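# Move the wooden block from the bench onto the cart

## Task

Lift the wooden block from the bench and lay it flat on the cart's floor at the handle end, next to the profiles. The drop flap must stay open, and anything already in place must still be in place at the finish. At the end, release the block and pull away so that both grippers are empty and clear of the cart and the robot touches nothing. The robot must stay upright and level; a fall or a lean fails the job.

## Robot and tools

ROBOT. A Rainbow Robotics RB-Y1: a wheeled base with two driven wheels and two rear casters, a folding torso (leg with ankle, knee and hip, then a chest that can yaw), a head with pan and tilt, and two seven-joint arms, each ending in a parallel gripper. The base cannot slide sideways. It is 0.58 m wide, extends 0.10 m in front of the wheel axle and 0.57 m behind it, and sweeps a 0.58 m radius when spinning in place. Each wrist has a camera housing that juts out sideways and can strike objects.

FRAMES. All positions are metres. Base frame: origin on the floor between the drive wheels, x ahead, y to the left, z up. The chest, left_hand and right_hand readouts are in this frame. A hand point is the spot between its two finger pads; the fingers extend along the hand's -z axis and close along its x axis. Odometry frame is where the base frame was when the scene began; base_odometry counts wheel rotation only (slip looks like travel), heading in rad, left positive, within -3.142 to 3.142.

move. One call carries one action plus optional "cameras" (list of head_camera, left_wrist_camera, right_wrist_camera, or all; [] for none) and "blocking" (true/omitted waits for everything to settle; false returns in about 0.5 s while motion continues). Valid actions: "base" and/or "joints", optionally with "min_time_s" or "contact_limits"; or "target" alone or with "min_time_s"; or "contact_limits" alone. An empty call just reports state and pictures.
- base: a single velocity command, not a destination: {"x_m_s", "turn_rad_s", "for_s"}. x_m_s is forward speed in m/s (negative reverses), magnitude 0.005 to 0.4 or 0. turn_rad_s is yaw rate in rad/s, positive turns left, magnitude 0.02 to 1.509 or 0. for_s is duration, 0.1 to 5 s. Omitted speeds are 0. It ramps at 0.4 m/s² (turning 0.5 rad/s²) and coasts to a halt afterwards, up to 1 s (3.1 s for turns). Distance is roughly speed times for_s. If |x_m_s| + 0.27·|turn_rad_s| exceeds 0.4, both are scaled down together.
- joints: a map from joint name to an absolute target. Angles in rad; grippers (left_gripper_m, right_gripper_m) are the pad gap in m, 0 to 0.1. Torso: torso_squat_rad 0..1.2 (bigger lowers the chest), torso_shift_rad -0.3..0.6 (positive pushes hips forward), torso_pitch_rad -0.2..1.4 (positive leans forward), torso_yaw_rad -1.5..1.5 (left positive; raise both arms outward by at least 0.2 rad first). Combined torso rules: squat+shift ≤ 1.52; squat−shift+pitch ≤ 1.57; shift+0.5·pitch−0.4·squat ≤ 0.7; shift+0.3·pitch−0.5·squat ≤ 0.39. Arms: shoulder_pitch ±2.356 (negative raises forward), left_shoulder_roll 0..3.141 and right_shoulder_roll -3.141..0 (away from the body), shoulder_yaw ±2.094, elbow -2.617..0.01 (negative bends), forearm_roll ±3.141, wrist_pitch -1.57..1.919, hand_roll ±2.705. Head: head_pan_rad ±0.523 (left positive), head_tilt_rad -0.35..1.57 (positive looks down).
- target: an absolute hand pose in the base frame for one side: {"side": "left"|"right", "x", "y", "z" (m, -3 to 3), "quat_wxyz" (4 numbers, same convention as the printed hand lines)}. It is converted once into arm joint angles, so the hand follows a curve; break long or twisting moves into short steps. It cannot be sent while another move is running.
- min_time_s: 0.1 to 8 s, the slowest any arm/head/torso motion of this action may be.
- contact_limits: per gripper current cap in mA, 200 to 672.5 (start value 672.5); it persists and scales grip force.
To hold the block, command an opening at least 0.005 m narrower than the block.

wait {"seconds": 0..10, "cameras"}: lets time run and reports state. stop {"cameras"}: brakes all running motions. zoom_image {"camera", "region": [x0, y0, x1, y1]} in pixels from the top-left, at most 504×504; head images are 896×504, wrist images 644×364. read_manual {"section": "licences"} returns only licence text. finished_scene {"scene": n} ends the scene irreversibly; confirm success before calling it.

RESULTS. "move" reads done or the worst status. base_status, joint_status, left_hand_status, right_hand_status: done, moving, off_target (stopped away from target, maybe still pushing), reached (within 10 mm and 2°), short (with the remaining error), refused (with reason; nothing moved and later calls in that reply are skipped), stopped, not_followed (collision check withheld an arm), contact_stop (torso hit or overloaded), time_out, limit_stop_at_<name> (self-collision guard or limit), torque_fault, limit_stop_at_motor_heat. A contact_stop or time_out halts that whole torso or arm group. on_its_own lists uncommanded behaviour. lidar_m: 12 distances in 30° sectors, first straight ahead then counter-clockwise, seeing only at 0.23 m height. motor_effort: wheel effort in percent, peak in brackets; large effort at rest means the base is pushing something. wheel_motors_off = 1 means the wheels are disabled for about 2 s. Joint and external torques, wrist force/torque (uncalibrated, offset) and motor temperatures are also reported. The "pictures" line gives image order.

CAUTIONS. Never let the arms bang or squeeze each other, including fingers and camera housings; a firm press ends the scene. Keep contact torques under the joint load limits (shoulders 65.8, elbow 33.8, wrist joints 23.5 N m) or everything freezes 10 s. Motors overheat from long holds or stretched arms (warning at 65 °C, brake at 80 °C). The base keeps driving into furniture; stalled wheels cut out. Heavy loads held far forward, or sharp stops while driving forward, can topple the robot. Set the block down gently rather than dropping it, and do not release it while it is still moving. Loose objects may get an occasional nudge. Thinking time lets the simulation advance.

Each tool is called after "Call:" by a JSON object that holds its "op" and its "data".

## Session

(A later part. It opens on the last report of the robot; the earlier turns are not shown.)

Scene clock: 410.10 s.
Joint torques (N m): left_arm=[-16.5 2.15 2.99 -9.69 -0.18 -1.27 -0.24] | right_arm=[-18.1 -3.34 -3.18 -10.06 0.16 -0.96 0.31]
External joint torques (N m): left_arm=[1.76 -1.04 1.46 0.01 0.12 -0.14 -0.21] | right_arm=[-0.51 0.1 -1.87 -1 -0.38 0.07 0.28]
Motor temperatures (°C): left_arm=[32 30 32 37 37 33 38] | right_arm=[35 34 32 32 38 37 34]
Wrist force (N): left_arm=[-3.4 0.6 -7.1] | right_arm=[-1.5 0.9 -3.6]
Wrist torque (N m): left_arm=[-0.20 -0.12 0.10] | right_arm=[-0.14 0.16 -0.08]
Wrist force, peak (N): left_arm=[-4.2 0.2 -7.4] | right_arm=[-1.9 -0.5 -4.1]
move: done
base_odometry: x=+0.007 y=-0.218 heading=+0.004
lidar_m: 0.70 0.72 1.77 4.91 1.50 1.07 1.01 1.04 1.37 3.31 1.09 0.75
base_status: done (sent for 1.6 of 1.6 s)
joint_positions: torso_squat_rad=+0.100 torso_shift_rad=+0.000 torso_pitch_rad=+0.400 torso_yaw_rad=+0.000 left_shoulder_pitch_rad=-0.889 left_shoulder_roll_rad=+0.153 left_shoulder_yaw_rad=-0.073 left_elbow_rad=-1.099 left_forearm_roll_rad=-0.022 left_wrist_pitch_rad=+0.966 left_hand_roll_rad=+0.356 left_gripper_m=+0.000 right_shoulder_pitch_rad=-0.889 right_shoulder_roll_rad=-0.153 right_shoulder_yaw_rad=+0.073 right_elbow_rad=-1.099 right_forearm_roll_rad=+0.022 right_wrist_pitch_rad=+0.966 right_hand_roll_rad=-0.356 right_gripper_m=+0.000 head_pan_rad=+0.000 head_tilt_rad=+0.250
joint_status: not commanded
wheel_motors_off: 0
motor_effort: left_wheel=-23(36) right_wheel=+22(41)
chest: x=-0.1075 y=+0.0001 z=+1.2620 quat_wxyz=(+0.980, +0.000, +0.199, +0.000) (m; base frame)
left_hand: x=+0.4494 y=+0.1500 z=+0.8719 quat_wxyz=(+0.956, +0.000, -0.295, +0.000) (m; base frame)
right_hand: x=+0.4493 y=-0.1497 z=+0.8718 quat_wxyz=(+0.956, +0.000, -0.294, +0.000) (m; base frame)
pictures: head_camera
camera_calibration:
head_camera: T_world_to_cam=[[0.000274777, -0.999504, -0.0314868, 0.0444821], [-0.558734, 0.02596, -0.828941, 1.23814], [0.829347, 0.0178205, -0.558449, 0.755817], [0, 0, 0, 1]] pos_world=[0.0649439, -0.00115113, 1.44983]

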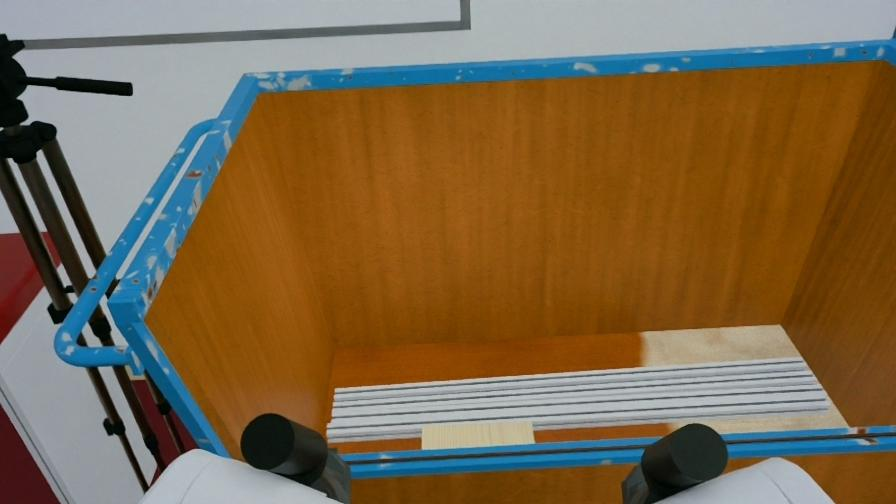

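Call:
{"op": "move", "data": {"base": {"x_m_s":-0.3,"for_s":0.7}, "joints": {"torso_squat_rad":0.35,"torso_shift_rad":0.15,"torso_pitch_rad":1.0}, "cameras": []}}

Call:
{"op": "move", "data": {"target": {"side":"left","x":0.5,"y":0.15,"z":0.787,"quat_wxyz":[1,0,0,0]}, "cameras": []}}

Call:
{"op": "move", "data": {"target": {"side":"left","x":0.5,"y":0.117,"z":0.787,"quat_wxyz":[1,0,0,0]}, "cameras": []}}

Call:
{"op": "move", "data": {"target": {"side":"left","x":0.48,"y":0.117,"z":0.705,"quat_wxyz":[1,0,0,0]}, "cameras": ["head_camera"]}}

Call:
{"op": "move", "data": {"target": {"side":"left","x":0.462,"y":0.117,"z":0.624,"quat_wxyz":[1,0,0,0]}, "cameras": []}}

Call:
{"op": "move", "data": {"target": {"side":"left","x":0.445,"y":0.117,"z":0.543,"quat_wxyz":[1,0,0,0]}, "cameras": []}}

Call:
{"op": "move", "data": {"target": {"side":"left","x":0.429,"y":0.117,"z":0.461,"quat_wxyz":[1,0,0,0]}, "cameras": []}}

Call:
{"op": "move", "data": {"target": {"side":"left","x":0.429,"y":0.15,"z":0.461,"quat_wxyz":[1,0,0,0]}, "cameras": []}}

Scene clock: 421.17 s.
Joint torques (N m): left_arm=[-5.18 -1.18 1.43 -6.52 0.1 -0.32 -0.36] | right_arm=[-4.9 0.35 -2.07 -6.67 0.17 0.09 0.26]
External joint torques (N m): left_arm=[0.29 -0.47 1.58 0.02 0.08 -0.23 -0.36] | right_arm=[0.08 0 -2.17 -0.62 -0.02 0.12 0.26]
Motor temperatures (°C): left_arm=[32 30 32 37 36 33 38] | right_arm=[35 33 32 32 37 37 34]
Wrist force (N): left_arm=[0.1 0.9 -7.9] | right_arm=[1.8 0.3 -4.9]
Wrist torque (N m): left_arm=[-0.23 0.11 0.09] | right_arm=[-0.01 0.33 -0.08]
Wrist force, peak (N): left_arm=[-1.0 1.0 -8.4] | right_arm=[1.7 0.3 -5.1]
move: done
base_odometry: x=-0.189 y=-0.219 heading=+0.003
lidar_m: 0.90 0.93 1.88 4.02 1.24 0.85 0.81 0.85 1.11 2.65 2.64 0.97
base_status: done (sent for 0.7 of 0.7 s)
joint_positions: torso_squat_rad=+0.350 torso_shift_rad=+0.150 torso_pitch_rad=+1.000 torso_yaw_rad=+0.000 left_shoulder_pitch_rad=-0.889 left_shoulder_roll_rad=+0.153 left_shoulder_yaw_rad=-0.073 left_elbow_rad=-1.099 left_forearm_roll_rad=-0.022 left_wrist_pitch_rad=+0.966 left_hand_roll_rad=+0.356 left_gripper_m=+0.000 right_shoulder_pitch_rad=-0.889 right_shoulder_roll_rad=-0.153 right_shoulder_yaw_rad=+0.073 right_elbow_rad=-1.099 right_forearm_roll_rad=+0.022 right_wrist_pitch_rad=+0.966 right_hand_roll_rad=-0.356 right_gripper_m=+0.000 head_pan_rad=+0.000 head_tilt_rad=+0.250
joint_status: all done
wheel_motors_off: 0
motor_effort: left_wheel=-16(44) right_wheel=+14(36)
chest: x=+0.1307 y=+0.0001 z=+1.0978 quat_wxyz=(+0.878, +0.000, +0.479, +0.000) (m; base frame)
left_hand: x=+0.3698 y=+0.1500 z=+0.4613 quat_wxyz=(+1.000, +0.000, +0.001, +0.000) (m; base frame)
right_hand: x=+0.3697 y=-0.1498 z=+0.4613 quat_wxyz=(+1.000, +0.000, +0.001, +0.000) (m; base frame)
pictures: none
No camera images: "cameras" was empty.

Scene clock: 422.80 s.
Joint torques (N m): left_arm=[-11.58 4.77 7.24 -5.45 -0.29 -0.58 -0.07] | right_arm=[-5.09 0.69 -2.02 -6.31 0.02 -0.03 0.23]
External joint torques (N m): left_arm=[1.92 -2.13 0.06 0.38 -0.32 -0.52 -0.07] | right_arm=[-0.1 0.34 -2.12 -0.26 -0.18 0 0.23]
Motor temperatures (°C): left_arm=[31 30 32 37 36 33 38] | right_arm=[35 33 32 32 37 37 34]
Wrist force (N): left_arm=[0.3 0.3 -7.5] | right_arm=[1.7 0.6 -4.7]
Wrist torque (N m): left_arm=[-0.15 0.13 0.09] | right_arm=[-0.04 0.35 -0.05]
Wrist force, peak (N): left_arm=[-1.4 0.8 -9.1] | right_arm=[1.6 0.2 -5.3]
move: done
base_odometry: x=-0.189 y=-0.219 heading=+0.003
lidar_m: 0.90 0.93 1.88 4.03 1.21 0.86 0.81 0.85 1.12 2.66 2.62 0.96
base_status: not commanded
joint_positions: torso_squat_rad=+0.350 torso_shift_rad=+0.150 torso_pitch_rad=+1.000 torso_yaw_rad=+0.000 left_shoulder_pitch_rad=-1.370 left_shoulder_roll_rad=+0.887 left_shoulder_yaw_rad=-0.432 left_elbow_rad=-2.033 left_forearm_roll_rad=+0.861 left_wrist_pitch_rad=+1.919 left_hand_roll_rad=+1.024 left_gripper_m=+0.000 right_shoulder_pitch_rad=-0.889 right_shoulder_roll_rad=-0.153 right_shoulder_yaw_rad=+0.073 right_elbow_rad=-1.099 right_forearm_roll_rad=+0.022 right_wrist_pitch_rad=+0.966 right_hand_roll_rad=-0.356 right_gripper_m=+0.000 head_pan_rad=+0.000 head_tilt_rad=+0.250
joint_status: all done
wheel_motors_off: 0
motor_effort: left_wheel=-15(17) right_wheel=+15(17)
chest: x=+0.1306 y=+0.0001 z=+1.0979 quat_wxyz=(+0.878, +0.000, +0.479, +0.000) (m; base frame)
left_hand: x=+0.5002 y=+0.1504 z=+0.7873 quat_wxyz=(+1.000, -0.001, -0.001, +0.000) (m; base frame)
left_hand_status: reached (checked arc, planned for 1.3 s): 1 mm and 0.2 deg off.
right_hand: x=+0.3697 y=-0.1498 z=+0.4614 quat_wxyz=(+1.000, +0.000, +0.001, +0.000) (m; base frame)
pictures: none
No camera images: "cameras" was empty.

Scene clock: 423.57 s.
Joint torques (N m): left_arm=[-12.68 4.77 7.88 -4.74 -0.18 -0.27 0] | right_arm=[-4.89 0.82 -1.65 -6.44 0.09 0.08 0.19]
External joint torques (N m): left_arm=[1.89 -0.76 0.67 1.13 -0.22 -0.22 0] | right_arm=[0.09 0.46 -1.74 -0.39 -0.1 0.11 0.19]
Motor temperatures (°C): left_arm=[31 30 32 37 36 33 38] | right_arm=[35 33 32 32 37 37 34]
Wrist force (N): left_arm=[0.0 0.6 -8.0] | right_arm=[2.1 0.3 -4.4]
Wrist torque (N m): left_arm=[-0.18 0.08 0.08] | right_arm=[-0.03 0.36 -0.07]
Wrist force, peak (N): left_arm=[-0.5 0.6 -8.0] | right_arm=[1.8 0.3 -5.0]
move: done
base_odometry: x=-0.189 y=-0.219 heading=+0.003
lidar_m: 0.89 0.93 1.87 4.02 1.22 0.86 0.82 0.83 1.13 2.67 2.63 0.96
base_status: not commanded
joint_positions: torso_squat_rad=+0.350 torso_shift_rad=+0.150 torso_pitch_rad=+1.000 torso_yaw_rad=+0.000 left_shoulder_pitch_rad=-1.465 left_shoulder_roll_rad=+0.833 left_shoulder_yaw_rad=-0.538 left_elbow_rad=-1.991 left_forearm_roll_rad=+0.855 left_wrist_pitch_rad=+1.919 left_hand_roll_rad=+1.104 left_gripper_m=+0.000 right_shoulder_pitch_rad=-0.889 right_shoulder_roll_rad=-0.153 right_shoulder_yaw_rad=+0.073 right_elbow_rad=-1.099 right_forearm_roll_rad=+0.022 right_wrist_pitch_rad=+0.966 right_hand_roll_rad=-0.356 right_gripper_m=+0.000 head_pan_rad=+0.000 head_tilt_rad=+0.250
joint_status: all done
wheel_motors_off: 0
motor_effort: left_wheel=-15(16) right_wheel=+15(16)
chest: x=+0.1306 y=+0.0001 z=+1.0979 quat_wxyz=(+0.878, +0.000, +0.479, +0.000) (m; base frame)
left_hand: x=+0.5001 y=+0.1169 z=+0.7872 quat_wxyz=(+1.000, +0.000, +0.000, +0.000) (m; base frame)
left_hand_status: reached (checked arc, planned for 0.4 s): 0 mm and 0.1 deg off.
right_hand: x=+0.3698 y=-0.1498 z=+0.4614 quat_wxyz=(+1.000, +0.000, +0.001, +0.000) (m; base frame)
pictures: none
No camera images: "cameras" was empty.

Scene clock: 424.37 s.
Joint torques (N m): left_arm=[-12.41 3.49 7.79 -6.94 0.08 -0.07 -0.1] | right_arm=[-4.95 0.4 -2.03 -6.37 0.01 0.11 0.32]
External joint torques (N m): left_arm=[0.53 -1.46 1.2 -0.05 0.05 -0.01 -0.1] | right_arm=[0.03 0.05 -2.13 -0.31 -0.18 0.14 0.32]
Motor temperatures (°C): left_arm=[31 30 32 37 36 33 38] | right_arm=[35 33 32 32 37 37 34]
Wrist force (N): left_arm=[0.7 0.2 -7.9] | right_arm=[1.7 0.6 -4.9]
Wrist torque (N m): left_arm=[-0.14 0.16 0.10] | right_arm=[-0.08 0.30 -0.08]
Wrist force, peak (N): left_arm=[0.4 0.6 -8.9] | right_arm=[1.6 0.5 -5.0]
move: done
base_odometry: x=-0.189 y=-0.219 heading=+0.003
lidar_m: 0.91 0.92 1.88 4.03 1.21 0.86 0.80 0.84 1.12 2.65 2.61 0.96
base_status: not commanded
joint_positions: torso_squat_rad=+0.350 torso_shift_rad=+0.150 torso_pitch_rad=+1.000 torso_yaw_rad=+0.000 left_shoulder_pitch_rad=-1.325 left_shoulder_roll_rad=+0.799 left_shoulder_yaw_rad=-0.638 left_elbow_rad=-1.882 left_forearm_roll_rad=+0.693 left_wrist_pitch_rad=+1.700 left_hand_roll_rad=+1.052 left_gripper_m=+0.000 right_shoulder_pitch_rad=-0.889 right_shoulder_roll_rad=-0.153 right_shoulder_yaw_rad=+0.073 right_elbow_rad=-1.099 right_forearm_roll_rad=+0.022 right_wrist_pitch_rad=+0.966 right_hand_roll_rad=-0.356 right_gripper_m=+0.000 head_pan_rad=+0.000 head_tilt_rad=+0.250
joint_status: all done
wheel_motors_off: 0
motor_effort: left_wheel=-14(16) right_wheel=+15(16)
chest: x=+0.1306 y=+0.0001 z=+1.0979 quat_wxyz=(+0.878, +0.000, +0.479, +0.000) (m; base frame)
left_hand: x=+0.4799 y=+0.1171 z=+0.7050 quat_wxyz=(+1.000, +0.000, +0.000, +0.000) (m; base frame)
left_hand_status: reached (checked arc, planned for 0.4 s): 0 mm and 0.0 deg off.
right_hand: x=+0.3698 y=-0.1498 z=+0.4614 quat_wxyz=(+1.000, +0.000, +0.001, +0.000) (m; base frame)
pictures: head_camera
camera_calibration:
head_camera: T_world_to_cam=[[-0.0176497, -0.999502, -0.0261764, 0.035686], [-0.929225, 0.026062, -0.368594, 0.778187], [0.369092, 0.0178182, -0.929222, 0.93376], [0, 0, 0, 1]] pos_world=[0.379097, -0.00125082, 1.15544]

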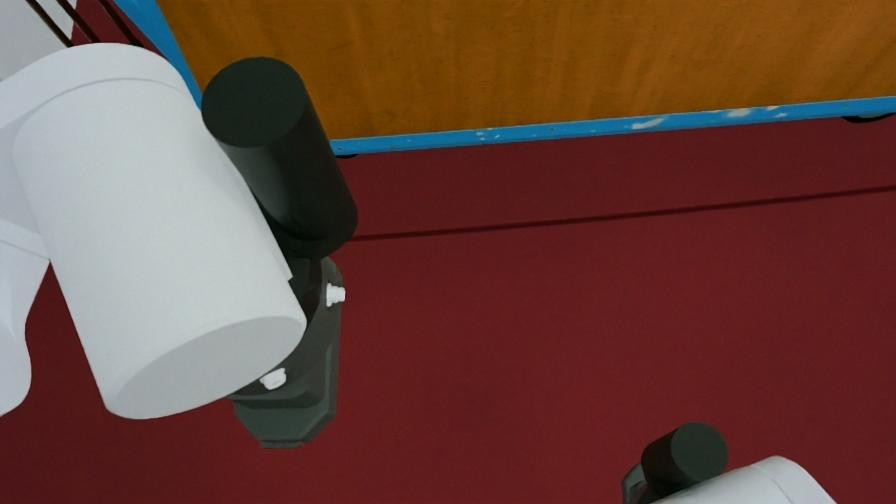

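Scene clock: 425.27 s.
Joint torques (N m): left_arm=[-11.15 3.04 6.75 -7.35 -0.07 -0.1 -0.26] | right_arm=[-5.15 0.88 -1.79 -6.42 -0.05 0.04 0.34]
External joint torques (N m): left_arm=[0.56 -1.07 1.13 -0.07 -0.1 -0.05 -0.26] | right_arm=[-0.16 0.53 -1.89 -0.37 -0.24 0.07 0.34]
Motor temperatures (°C): left_arm=[31 30 32 37 36 33 38] | right_arm=[35 33 32 32 37 37 34]
Wrist force (N): left_arm=[-0.2 -0.1 -7.6] | right_arm=[1.7 0.2 -4.6]
Wrist torque (N m): left_arm=[-0.11 0.02 0.07] | right_arm=[-0.04 0.31 -0.07]
Wrist force, peak (N): left_arm=[-0.6 -0.2 -8.6] | right_arm=[1.5 0.1 -5.4]
move: done
base_odometry: x=-0.189 y=-0.219 heading=+0.003
lidar_m: 0.91 0.92 1.88 4.02 1.22 0.85 0.81 0.85 1.11 2.65 2.63 0.96
base_status: not commanded
joint_positions: torso_squat_rad=+0.350 torso_shift_rad=+0.150 torso_pitch_rad=+1.000 torso_yaw_rad=+0.000 left_shoulder_pitch_rad=-1.242 left_shoulder_roll_rad=+0.726 left_shoulder_yaw_rad=-0.720 left_elbow_rad=-1.673 left_forearm_roll_rad=+0.565 left_wrist_pitch_rad=+1.466 left_hand_roll_rad=+0.995 left_gripper_m=+0.000 right_shoulder_pitch_rad=-0.889 right_shoulder_roll_rad=-0.153 right_shoulder_yaw_rad=+0.073 right_elbow_rad=-1.099 right_forearm_roll_rad=+0.022 right_wrist_pitch_rad=+0.966 right_hand_roll_rad=-0.356 right_gripper_m=+0.000 head_pan_rad=+0.000 head_tilt_rad=+0.250
joint_status: all done
wheel_motors_off: 0
motor_effort: left_wheel=-14(16) right_wheel=+15(16)
chest: x=+0.1306 y=+0.0001 z=+1.0979 quat_wxyz=(+0.878, +0.000, +0.479, +0.000) (m; base frame)
left_hand: x=+0.4619 y=+0.1171 z=+0.6241 quat_wxyz=(+1.000, +0.000, +0.000, +0.000) (m; base frame)
left_hand_status: reached (checked arc, planned for 0.5 s): 0 mm and 0.0 deg off.
right_hand: x=+0.3698 y=-0.1498 z=+0.4614 quat_wxyz=(+1.000, +0.000, +0.001, +0.000) (m; base frame)
pictures: none
No camera images: "cameras" was empty.

Scene clock: 426.33 s.
Joint torques (N m): left_arm=[-9.95 2.19 4.85 -6.73 -0.14 -0.1 -0.16] | right_arm=[-5.07 0.44 -1.73 -6.36 0.03 0.05 0.28]
External joint torques (N m): left_arm=[0.97 -0.79 0.55 0.13 -0.17 -0.04 -0.16] | right_arm=[-0.08 0.09 -1.83 -0.31 -0.16 0.09 0.28]
Motor temperatures (°C): left_arm=[31 30 32 37 36 33 38] | right_arm=[35 33 32 32 37 37 34]
Wrist force (N): left_arm=[-0.2 0.2 -7.3] | right_arm=[1.3 -0.4 -4.7]
Wrist torque (N m): left_arm=[-0.19 0.08 0.10] | right_arm=[0.05 0.26 -0.06]
Wrist force, peak (N): left_arm=[0.0 1.0 -8.1] | right_arm=[1.4 0.6 -5.2]
move: done
base_odometry: x=-0.189 y=-0.219 heading=+0.003
lidar_m: 0.90 0.93 1.88 4.01 1.22 0.85 0.80 0.85 1.11 2.66 2.64 0.96
base_status: not commanded
joint_positions: torso_squat_rad=+0.350 torso_shift_rad=+0.150 torso_pitch_rad=+1.000 torso_yaw_rad=+0.000 left_shoulder_pitch_rad=-1.213 left_shoulder_roll_rad=+0.607 left_shoulder_yaw_rad=-0.776 left_elbow_rad=-1.354 left_forearm_roll_rad=+0.477 left_wrist_pitch_rad=+1.207 left_hand_roll_rad=+0.927 left_gripper_m=+0.000 right_shoulder_pitch_rad=-0.889 right_shoulder_roll_rad=-0.153 right_shoulder_yaw_rad=+0.073 right_elbow_rad=-1.099 right_forearm_roll_rad=+0.022 right_wrist_pitch_rad=+0.966 right_hand_roll_rad=-0.356 right_gripper_m=+0.000 head_pan_rad=+0.000 head_tilt_rad=+0.250
joint_status: all done
wheel_motors_off: 0
motor_effort: left_wheel=-15(15) right_wheel=+14(17)
chest: x=+0.1306 y=+0.0001 z=+1.0979 quat_wxyz=(+0.878, +0.000, +0.479, +0.000) (m; base frame)
left_hand: x=+0.4447 y=+0.1171 z=+0.5437 quat_wxyz=(+1.000, +0.000, +0.000, +0.000) (m; base frame)
left_hand_status: reached (checked arc, planned for 0.7 s): 1 mm and 0.1 deg off.
right_hand: x=+0.3698 y=-0.1498 z=+0.4614 quat_wxyz=(+1.000, +0.000, +0.001, +0.000) (m; base frame)
pictures: none
No camera images: "cameras" was empty.

Scene clock: 427.77 s.
Joint torques (N m): left_arm=[-9.99 0.57 2.24 -4.66 -0.2 -0.12 -0.08] | right_arm=[-5.12 0.57 -2.04 -6.31 0.07 0.12 0.19]
External joint torques (N m): left_arm=[0.9 -0.64 -0.12 0.51 -0.22 -0.05 -0.08] | right_arm=[-0.13 0.22 -2.13 -0.26 -0.13 0.15 0.19]
Motor temperatures (°C): left_arm=[31 29 32 37 36 33 38] | right_arm=[35 33 32 32 37 37 34]
Wrist force (N): left_arm=[-0.3 0.6 -7.4] | right_arm=[1.3 0.2 -4.8]
Wrist torque (N m): left_arm=[-0.15 0.04 0.09] | right_arm=[-0.01 0.26 -0.06]
Wrist force, peak (N): left_arm=[-0.8 1.2 -8.7] | right_arm=[1.8 0.2 -5.0]
move: done
base_odometry: x=-0.189 y=-0.219 heading=+0.003
lidar_m: 0.91 0.93 1.88 4.02 1.22 0.84 0.81 0.84 1.11 2.66 2.63 0.95
base_status: not commanded
joint_positions: torso_squat_rad=+0.350 torso_shift_rad=+0.150 torso_pitch_rad=+1.000 torso_yaw_rad=+0.000 left_shoulder_pitch_rad=-1.276 left_shoulder_roll_rad=+0.398 left_shoulder_yaw_rad=-0.792 left_elbow_rad=-0.797 left_forearm_roll_rad=+0.455 left_wrist_pitch_rad=+0.854 left_hand_roll_rad=+0.795 left_gripper_m=+0.000 right_shoulder_pitch_rad=-0.889 right_shoulder_roll_rad=-0.153 right_shoulder_yaw_rad=+0.073 right_elbow_rad=-1.099 right_forearm_roll_rad=+0.022 right_wrist_pitch_rad=+0.966 right_hand_roll_rad=-0.356 right_gripper_m=+0.000 head_pan_rad=+0.000 head_tilt_rad=+0.250
joint_status: all done
wheel_motors_off: 0
motor_effort: left_wheel=-14(15) right_wheel=+16(17)
chest: x=+0.1306 y=+0.0001 z=+1.0979 quat_wxyz=(+0.878, +0.000, +0.479, +0.000) (m; base frame)
left_hand: x=+0.4286 y=+0.1170 z=+0.4619 quat_wxyz=(+1.000, +0.000, -0.002, +0.000) (m; base frame)
left_hand_status: reached (checked arc, planned for 0.9 s): 1 mm and 0.2 deg off.
right_hand: x=+0.3698 y=-0.1498 z=+0.4614 quat_wxyz=(+1.000, +0.000, +0.001, +0.000) (m; base frame)
pictures: none
No camera images: "cameras" was empty.

Scene clock: 428.40 s.
Joint torques (N m): left_arm=[-9.44 0.89 4.31 -5.67 0.22 -0.47 -0.13] | right_arm=[-4.76 0.96 -1.89 -6.47 0.04 0.13 0.27]
External joint torques (N m): left_arm=[0.82 -1.95 1.64 -0.72 0.2 -0.4 -0.13] | right_arm=[0.22 0.61 -1.99 -0.42 -0.16 0.17 0.27]
Motor temperatures (°C): left_arm=[31 29 32 37 36 33 38] | right_arm=[35 33 32 32 37 37 34]
Wrist force (N): left_arm=[-0.4 0.8 -7.4] | right_arm=[1.9 0.5 -5.3]
Wrist torque (N m): left_arm=[-0.21 0.04 0.07] | right_arm=[-0.05 0.31 -0.03]
Wrist force, peak (N): left_arm=[0.1 3.1 -8.1] | right_arm=[1.9 0.5 -5.3]
move: done
base_odometry: x=-0.189 y=-0.219 heading=+0.003
lidar_m: 0.90 0.93 1.88 4.02 1.22 0.84 0.80 0.85 1.11 2.67 2.62 0.97
base_status: not commanded
joint_positions: torso_squat_rad=+0.350 torso_shift_rad=+0.150 torso_pitch_rad=+1.000 torso_yaw_rad=+0.000 left_shoulder_pitch_rad=-1.236 left_shoulder_roll_rad=+0.474 left_shoulder_yaw_rad=-0.774 left_elbow_rad=-0.851 left_forearm_roll_rad=+0.500 left_wrist_pitch_rad=+0.844 left_hand_roll_rad=+0.743 left_gripper_m=+0.000 right_shoulder_pitch_rad=-0.889 right_shoulder_roll_rad=-0.153 right_shoulder_yaw_rad=+0.073 right_elbow_rad=-1.099 right_forearm_roll_rad=+0.022 right_wrist_pitch_rad=+0.966 right_hand_roll_rad=-0.356 right_gripper_m=+0.000 head_pan_rad=+0.000 head_tilt_rad=+0.250
joint_status: all done
wheel_motors_off: 0
motor_effort: left_wheel=-14(16) right_wheel=+17(17)
chest: x=+0.1306 y=+0.0001 z=+1.0979 quat_wxyz=(+0.878, +0.000, +0.479, +0.000) (m; base frame)
left_hand: x=+0.4290 y=+0.1502 z=+0.4610 quat_wxyz=(+1.000, +0.000, +0.000, +0.000) (m; base frame)
left_hand_status: reached (checked arc, planned for 0.3 s): 0 mm and 0.0 deg off.
right_hand: x=+0.3698 y=-0.1498 z=+0.4614 quat_wxyz=(+1.000, +0.000, +0.001, +0.000) (m; base frame)
pictures: none
No camera images: "cameras" was empty.

Call:
{"op": "move", "data": {"joints": {"torso_squat_rad":0.05,"torso_pitch_rad":0.8,"left_shoulder_pitch_rad":-0.897,"left_shoulder_roll_rad":0.141,"left_shoulder_yaw_rad":0.006,"left_elbow_rad":-1.949,"left_forearm_roll_rad":-0.020,"left_wrist_pitch_rad":1.820,"left_hand_roll_rad":0.259}, "cameras": []}}

Call:
{"op": "move", "data": {"target": {"side":"left","x":0.48,"y":0.15,"z":0.787,"quat_wxyz":[1,0,0,0]}, "cameras": []}}

Call:
{"op": "move", "data": {"target": {"side":"left","x":0.48,"y":0.117,"z":0.787,"quat_wxyz":[1,0,0,0]}, "cameras": []}}

Scene clock: 439.07 s.
Joint torques (N m): left_arm=[-9.96 -0.33 0.83 -8.67 0.12 -0.9 0.03] | right_arm=[-9.92 -0.59 -2.3 -7.66 0.22 -0.24 0.26]
External joint torques (N m): left_arm=[1.36 -1.17 0.5 0.27 0.2 -0.42 0.04] | right_arm=[-0.3 0.38 -1.9 -0.3 -0.1 0.15 0.25]
Motor temperatures (°C): left_arm=[31 29 32 37 36 33 38] | right_arm=[35 32 32 31 37 37 34]
Wrist force (N): left_arm=[-1.2 0.6 -7.9] | right_arm=[0.3 0.4 -4.7]
Wrist torque (N m): left_arm=[-0.28 -0.02 0.09] | right_arm=[-0.06 0.21 -0.07]
Wrist force, peak (N): left_arm=[-0.6 0.1 -9.1] | right_arm=[2.2 0.7 -5.0]
move: done
base_odometry: x=-0.189 y=-0.219 heading=+0.003
lidar_m: 0.90 0.91 1.87 4.02 1.23 0.85 0.81 0.85 1.12 2.66 2.64 0.97
base_status: not commanded
joint_positions: torso_squat_rad=+0.050 torso_shift_rad=+0.150 torso_pitch_rad=+0.800 torso_yaw_rad=+0.000 left_shoulder_pitch_rad=-0.897 left_shoulder_roll_rad=+0.141 left_shoulder_yaw_rad=+0.006 left_elbow_rad=-1.949 left_forearm_roll_rad=-0.020 left_wrist_pitch_rad=+1.820 left_hand_roll_rad=+0.259 left_gripper_m=+0.000 right_shoulder_pitch_rad=-0.889 right_shoulder_roll_rad=-0.153 right_shoulder_yaw_rad=+0.073 right_elbow_rad=-1.099 right_forearm_roll_rad=+0.022 right_wrist_pitch_rad=+0.966 right_hand_roll_rad=-0.356 right_gripper_m=+0.000 head_pan_rad=+0.000 head_tilt_rad=+0.250
joint_status: all done
wheel_motors_off: 0
motor_effort: left_wheel=-14(17) right_wheel=+15(17)
chest: x=+0.0984 y=+0.0001 z=+1.1874 quat_wxyz=(+0.921, +0.000, +0.389, +0.000) (m; base frame)
left_hand: x=+0.4865 y=+0.1499 z=+0.8255 quat_wxyz=(+0.995, +0.000, -0.100, +0.000) (m; base frame)
right_hand: x=+0.4593 y=-0.1498 z=+0.6112 quat_wxyz=(+0.995, +0.000, -0.099, +0.000) (m; base frame)
pictures: none
No camera images: "cameras" was empty.

Scene clock: 439.97 s.
Joint torques (N m): left_arm=[-11.81 0.65 1.54 -8.27 0.14 -0.14 -0.2] | right_arm=[-10.11 -0.47 -2.16 -7.89 0.27 -0.3 0.36]
External joint torques (N m): left_arm=[1.18 -0.81 1.24 0.59 0.12 -0.04 -0.2] | right_arm=[-0.49 0.5 -1.77 -0.52 -0.06 0.09 0.35]
Motor temperatures (°C): left_arm=[31 29 32 37 36 33 38] | right_arm=[35 32 32 31 37 37 34]
Wrist force (N): left_arm=[0.4 0.5 -7.7] | right_arm=[0.4 0.5 -4.5]
Wrist torque (N m): left_arm=[-0.20 0.09 0.03] | right_arm=[-0.05 0.22 -0.06]
Wrist force, peak (N): left_arm=[0.0 0.5 -8.4] | right_arm=[0.2 0.5 -5.1]
move: done
base_odometry: x=-0.189 y=-0.219 heading=+0.003
lidar_m: 0.90 0.94 1.88 4.02 1.23 0.85 0.81 0.85 1.12 2.65 2.63 0.96
base_status: not commanded
joint_positions: torso_squat_rad=+0.050 torso_shift_rad=+0.150 torso_pitch_rad=+0.800 torso_yaw_rad=+0.000 left_shoulder_pitch_rad=-1.000 left_shoulder_roll_rad=+0.146 left_shoulder_yaw_rad=+0.056 left_elbow_rad=-1.689 left_forearm_roll_rad=+0.032 left_wrist_pitch_rad=+1.853 left_hand_roll_rad=+0.244 left_gripper_m=+0.000 right_shoulder_pitch_rad=-0.889 right_shoulder_roll_rad=-0.153 right_shoulder_yaw_rad=+0.073 right_elbow_rad=-1.099 right_forearm_roll_rad=+0.022 right_wrist_pitch_rad=+0.966 right_hand_roll_rad=-0.356 right_gripper_m=+0.000 head_pan_rad=+0.000 head_tilt_rad=+0.250
joint_status: all done
wheel_motors_off: 0
motor_effort: left_wheel=-16(16) right_wheel=+18(18)
chest: x=+0.0984 y=+0.0001 z=+1.1874 quat_wxyz=(+0.921, +0.000, +0.389, +0.000) (m; base frame)
left_hand: x=+0.4795 y=+0.1500 z=+0.7877 quat_wxyz=(+1.000, +0.000, -0.001, +0.000) (m; base frame)
left_hand_status: reached (checked arc, planned for 0.6 s): 1 mm and 0.1 deg off.
right_hand: x=+0.4593 y=-0.1498 z=+0.6111 quat_wxyz=(+0.995, +0.000, -0.099, +0.000) (m; base frame)
pictures: none
No camera images: "cameras" was empty.

Scene clock: 440.87 s.
Joint torques (N m): left_arm=[-11.89 -0.22 0.98 -8.12 -0.26 -0.32 0.01] | right_arm=[-9.93 -0.53 -2.64 -7.93 0.18 -0.26 0.19]
External joint torques (N m): left_arm=[1.68 -0.24 1.12 0.76 -0.28 -0.22 0.01] | right_arm=[-0.3 0.44 -2.25 -0.57 -0.15 0.13 0.18]
Motor temperatures (°C): left_arm=[31 29 32 37 36 33 38] | right_arm=[35 32 32 31 37 37 34]
Wrist force (N): left_arm=[0.1 0.3 -7.1] | right_arm=[0.3 0.3 -4.3]
Wrist torque (N m): left_arm=[-0.17 0.06 0.09] | right_arm=[-0.04 0.22 -0.06]
Wrist force, peak (N): left_arm=[-0.1 0.1 -8.3] | right_arm=[0.6 0.6 -4.9]
move: done
base_odometry: x=-0.189 y=-0.219 heading=+0.003
lidar_m: 0.90 0.93 1.89 4.02 1.23 0.85 0.80 0.85 1.10 2.66 2.62 0.96
base_status: not commanded
joint_positions: torso_squat_rad=+0.050 torso_shift_rad=+0.150 torso_pitch_rad=+0.800 torso_yaw_rad=+0.000 left_shoulder_pitch_rad=-1.037 left_shoulder_roll_rad=+0.095 left_shoulder_yaw_rad=+0.005 left_elbow_rad=-1.643 left_forearm_roll_rad=-0.010 left_wrist_pitch_rad=+1.842 left_hand_roll_rad=+0.299 left_gripper_m=+0.000 right_shoulder_pitch_rad=-0.889 right_shoulder_roll_rad=-0.153 right_shoulder_yaw_rad=+0.073 right_elbow_rad=-1.099 right_forearm_roll_rad=+0.022 right_wrist_pitch_rad=+0.966 right_hand_roll_rad=-0.356 right_gripper_m=+0.000 head_pan_rad=+0.000 head_tilt_rad=+0.250
joint_status: all done
wheel_motors_off: 0
motor_effort: left_wheel=-16(19) right_wheel=+17(17)
chest: x=+0.0984 y=+0.0001 z=+1.1874 quat_wxyz=(+0.921, +0.000, +0.389, +0.000) (m; base frame)
left_hand: x=+0.4801 y=+0.1168 z=+0.7872 quat_wxyz=(+1.000, +0.000, +0.000, +0.000) (m; base frame)
left_hand_status: reached (checked arc, planned for 0.3 s): 0 mm and 0.0 deg off.
right_hand: x=+0.4593 y=-0.1499 z=+0.6111 quat_wxyz=(+0.995, +0.000, -0.099, +0.000) (m; base frame)
pictures: none
No camera images: "cameras" was empty.

Call:
{"op": "move", "data": {"joints": {"left_shoulder_pitch_rad":-1.009,"left_shoulder_roll_rad":0.096,"left_shoulder_yaw_rad":-0.020,"left_elbow_rad":-1.495,"left_forearm_roll_rad":-0.031,"left_wrist_pitch_rad":1.622,"left_hand_roll_rad":0.330}, "cameras": []}}

Call:
{"op": "move", "data": {"joints": {"left_shoulder_pitch_rad":-0.981,"left_shoulder_roll_rad":0.098,"left_shoulder_yaw_rad":-0.046,"left_elbow_rad":-1.347,"left_forearm_roll_rad":-0.051,"left_wrist_pitch_rad":1.403,"left_hand_roll_rad":0.361}, "cameras": []}}

Call:
{"op": "move", "data": {"joints": {"left_shoulder_pitch_rad":-0.953,"left_shoulder_roll_rad":0.099,"left_shoulder_yaw_rad":-0.071,"left_elbow_rad":-1.198,"left_forearm_roll_rad":-0.072,"left_wrist_pitch_rad":1.183,"left_hand_roll_rad":0.392}, "cameras": []}}

Call:
{"op": "move", "data": {"joints": {"torso_pitch_rad":1.0,"torso_squat_rad":0.45,"torso_shift_rad":0.3,"left_shoulder_pitch_rad":-0.925,"left_shoulder_roll_rad":0.100,"left_shoulder_yaw_rad":-0.096,"left_elbow_rad":-1.050,"left_forearm_roll_rad":-0.092,"left_wrist_pitch_rad":0.963,"left_hand_roll_rad":0.423}, "cameras": ["head_camera"]}}

Scene clock: 445.03 s.
Joint torques (N m): left_arm=[-11.89 -1.15 -0.4 -8.81 -0.24 -0.24 0.24] | right_arm=[-10.12 -0.42 -1.58 -7.9 0.16 -0.29 0.3]
External joint torques (N m): left_arm=[1.36 -0.96 -0.31 0.21 -0.2 -0.06 0.24] | right_arm=[-0.49 0.55 -1.18 -0.54 -0.16 0.1 0.29]
Motor temperatures (°C): left_arm=[31 29 32 37 36 33 38] | right_arm=[35 32 32 31 37 37 34]
Wrist force (N): left_arm=[0.0 0.4 -7.7] | right_arm=[0.7 0.4 -4.4]
Wrist torque (N m): left_arm=[-0.19 0.12 0.07] | right_arm=[-0.07 0.24 -0.08]
Wrist force, peak (N): left_arm=[0.4 0.1 -8.7] | right_arm=[0.9 0.2 -5.2]
move: done
base_odometry: x=-0.189 y=-0.219 heading=+0.003
lidar_m: 0.90 0.94 1.87 4.04 1.22 0.86 0.81 0.85 1.13 2.65 2.62 0.95
base_status: not commanded
joint_positions: torso_squat_rad=+0.050 torso_shift_rad=+0.150 torso_pitch_rad=+0.800 torso_yaw_rad=+0.000 left_shoulder_pitch_rad=-1.009 left_shoulder_roll_rad=+0.096 left_shoulder_yaw_rad=-0.020 left_elbow_rad=-1.495 left_forearm_roll_rad=-0.031 left_wrist_pitch_rad=+1.622 left_hand_roll_rad=+0.330 left_gripper_m=+0.000 right_shoulder_pitch_rad=-0.889 right_shoulder_roll_rad=-0.153 right_shoulder_yaw_rad=+0.073 right_elbow_rad=-1.099 right_forearm_roll_rad=+0.022 right_wrist_pitch_rad=+0.966 right_hand_roll_rad=-0.356 right_gripper_m=+0.000 head_pan_rad=+0.000 head_tilt_rad=+0.250
joint_status: all done
wheel_motors_off: 0
motor_effort: left_wheel=-15(16) right_wheel=+14(17)
chest: x=+0.0984 y=+0.0001 z=+1.1874 quat_wxyz=(+0.921, +0.000, +0.389, +0.000) (m; base frame)
left_hand: x=+0.4863 y=+0.1156 z=+0.7403 quat_wxyz=(+1.000, +0.005, -0.026, +0.007) (m; base frame)
right_hand: x=+0.4593 y=-0.1499 z=+0.6111 quat_wxyz=(+0.995, +0.000, -0.099, +0.000) (m; base frame)
pictures: none
No camera images: "cameras" was empty.

Scene clock: 445.77 s.
Joint torques (N m): left_arm=[-11.56 -1.12 -0.56 -8.81 -0.19 -0.25 0.09] | right_arm=[-9.73 -0.57 -1.77 -7.7 0.23 -0.38 0.23]
External joint torques (N m): left_arm=[1.1 -0.73 -0.51 0.09 -0.12 0.02 0.1] | right_arm=[-0.11 0.4 -1.38 -0.34 -0.09 0.01 0.22]
Motor temperatures (°C): left_arm=[31 29 32 37 36 33 38] | right_arm=[35 32 32 31 37 37 34]
Wrist force (N): left_arm=[-0.7 0.5 -7.6] | right_arm=[1.0 0.3 -4.2]
Wrist torque (N m): left_arm=[-0.24 -0.01 0.05] | right_arm=[-0.02 0.31 -0.06]
Wrist force, peak (N): left_arm=[0.0 0.5 -8.6] | right_arm=[0.7 0.2 -4.9]
move: done
base_odometry: x=-0.189 y=-0.219 heading=+0.003
lidar_m: 0.90 0.93 1.87 4.02 1.23 0.86 0.81 0.85 1.12 2.65 2.63 0.97
base_status: not commanded
joint_positions: torso_squat_rad=+0.050 torso_shift_rad=+0.150 torso_pitch_rad=+0.800 torso_yaw_rad=+0.000 left_shoulder_pitch_rad=-0.981 left_shoulder_roll_rad=+0.098 left_shoulder_yaw_rad=-0.046 left_elbow_rad=-1.347 left_forearm_roll_rad=-0.051 left_wrist_pitch_rad=+1.403 left_hand_roll_rad=+0.361 left_gripper_m=+0.000 right_shoulder_pitch_rad=-0.889 right_shoulder_roll_rad=-0.153 right_shoulder_yaw_rad=+0.073 right_elbow_rad=-1.099 right_forearm_roll_rad=+0.022 right_wrist_pitch_rad=+0.966 right_hand_roll_rad=-0.356 right_gripper_m=+0.000 head_pan_rad=+0.000 head_tilt_rad=+0.250
joint_status: all done
wheel_motors_off: 0
motor_effort: left_wheel=-15(16) right_wheel=+15(17)
chest: x=+0.0984 y=+0.0001 z=+1.1874 quat_wxyz=(+0.921, +0.000, +0.389, +0.000) (m; base frame)
left_hand: x=+0.4844 y=+0.1163 z=+0.6944 quat_wxyz=(+0.999, +0.008, -0.051, +0.008) (m; base frame)
right_hand: x=+0.4593 y=-0.1499 z=+0.6111 quat_wxyz=(+0.995, +0.000, -0.099, +0.000) (m; base frame)
pictures: none
No camera images: "cameras" was empty.

Scene clock: 446.50 s.
Joint torques (N m): left_arm=[-10.9 -1.12 -0.14 -8.36 -0.35 -0.48 0.09] | right_arm=[-10.04 -0.68 -1.98 -7.7 0.28 -0.22 0.33]
External joint torques (N m): left_arm=[0.9 -0.53 -0.11 0.15 -0.24 -0.13 0.1] | right_arm=[-0.41 0.29 -1.59 -0.33 -0.04 0.17 0.32]
Motor temperatures (°C): left_arm=[31 29 32 37 36 33 38] | right_arm=[35 32 32 31 37 37 34]
Wrist force (N): left_arm=[-1.2 0.2 -7.5] | right_arm=[0.1 0.4 -4.6]
Wrist torque (N m): left_arm=[-0.17 -0.01 0.06] | right_arm=[-0.03 0.18 -0.05]
Wrist force, peak (N): left_arm=[-1.9 0.7 -8.4] | right_arm=[0.3 0.2 -5.1]
move: done
base_odometry: x=-0.189 y=-0.219 heading=+0.003
lidar_m: 0.90 0.93 1.87 4.03 1.22 0.86 0.80 0.84 1.14 2.65 2.61 0.97
base_status: not commanded
joint_positions: torso_squat_rad=+0.050 torso_shift_rad=+0.150 torso_pitch_rad=+0.800 torso_yaw_rad=+0.000 left_shoulder_pitch_rad=-0.953 left_shoulder_roll_rad=+0.099 left_shoulder_yaw_rad=-0.071 left_elbow_rad=-1.198 left_forearm_roll_rad=-0.072 left_wrist_pitch_rad=+1.183 left_hand_roll_rad=+0.392 left_gripper_m=+0.000 right_shoulder_pitch_rad=-0.889 right_shoulder_roll_rad=-0.153 right_shoulder_yaw_rad=+0.073 right_elbow_rad=-1.099 right_forearm_roll_rad=+0.022 right_wrist_pitch_rad=+0.966 right_hand_roll_rad=-0.356 right_gripper_m=+0.000 head_pan_rad=+0.000 head_tilt_rad=+0.250
joint_status: all done
wheel_motors_off: 0
motor_effort: left_wheel=-15(17) right_wheel=+16(16)
chest: x=+0.0984 y=+0.0001 z=+1.1874 quat_wxyz=(+0.921, +0.000, +0.389, +0.000) (m; base frame)
left_hand: x=+0.4748 y=+0.1183 z=+0.6504 quat_wxyz=(+0.997, +0.008, -0.075, +0.007) (m; base frame)
right_hand: x=+0.4593 y=-0.1499 z=+0.6111 quat_wxyz=(+0.995, +0.000, -0.099, +0.000) (m; base frame)
pictures: none
No camera images: "cameras" was empty.

Scene clock: 448.67 s.
Joint torques (N m): left_arm=[-5.63 -2.84 -0.74 -6.23 -0.17 -0.15 0.24] | right_arm=[-5.18 1.06 -1.74 -6.46 0.09 0.19 0.16]
External joint torques (N m): left_arm=[0.4 -0.69 -0.13 0.23 -0.18 -0.08 0.24] | right_arm=[-0.21 0.71 -1.83 -0.41 -0.11 0.22 0.16]
Motor temperatures (°C): left_arm=[31 29 32 37 36 33 38] | right_arm=[35 32 32 31 37 37 34]
Wrist force (N): left_arm=[0.3 0.5 -7.5] | right_arm=[1.6 0.1 -4.5]
Wrist torque (N m): left_arm=[-0.22 0.12 0.08] | right_arm=[0.01 0.28 -0.07]
Wrist force, peak (N): left_arm=[-1.4 0.2 -8.5] | right_arm=[2.0 -0.6 -5.1]
move: done
base_odometry: x=-0.189 y=-0.219 heading=+0.003
lidar_m: 0.90 0.93 1.88 4.02 1.22 0.86 0.81 0.84 1.12 2.65 2.62 0.97
base_status: not commanded
joint_positions: torso_squat_rad=+0.450 torso_shift_rad=+0.300 torso_pitch_rad=+1.000 torso_yaw_rad=+0.000 left_shoulder_pitch_rad=-0.925 left_shoulder_roll_rad=+0.100 left_shoulder_yaw_rad=-0.096 left_elbow_rad=-1.050 left_forearm_roll_rad=-0.092 left_wrist_pitch_rad=+0.963 left_hand_roll_rad=+0.423 left_gripper_m=+0.000 right_shoulder_pitch_rad=-0.889 right_shoulder_roll_rad=-0.153 right_shoulder_yaw_rad=+0.073 right_elbow_rad=-1.099 right_forearm_roll_rad=+0.022 right_wrist_pitch_rad=+0.966 right_hand_roll_rad=-0.356 right_gripper_m=+0.000 head_pan_rad=+0.000 head_tilt_rad=+0.250
joint_status: all done
wheel_motors_off: 0
motor_effort: left_wheel=-13(16) right_wheel=+12(20)
chest: x=+0.2187 y=+0.0001 z=+1.0498 quat_wxyz=(+0.878, +0.000, +0.479, +0.000) (m; base frame)
left_hand: x=+0.4563 y=+0.1211 z=+0.4128 quat_wxyz=(+1.000, +0.003, +0.002, +0.001) (m; base frame)
right_hand: x=+0.4578 y=-0.1499 z=+0.4133 quat_wxyz=(+1.000, +0.000, +0.001, +0.000) (m; base frame)
pictures: head_camera
camera_calibration:
head_camera: T_world_to_cam=[[-0.0176524, -0.999501, -0.0261762, 0.0359837], [-0.92926, 0.0260628, -0.368507, 0.842186], [0.369005, 0.0178194, -0.929256, 0.856756], [0, 0, 0, 1]] pos_world=[0.467097, -0.00125082, 1.10744]

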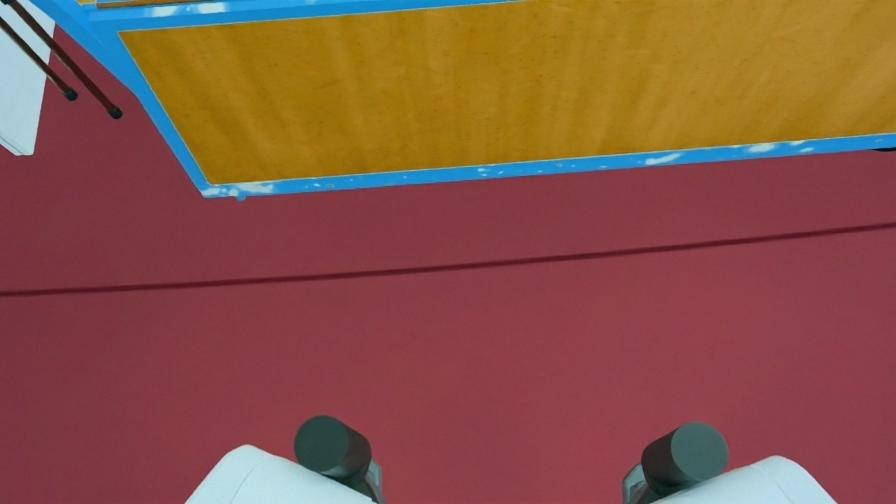

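Call:
{"op": "finished_scene", "data": {"scene": 1}}

The scene is finished: the task was done.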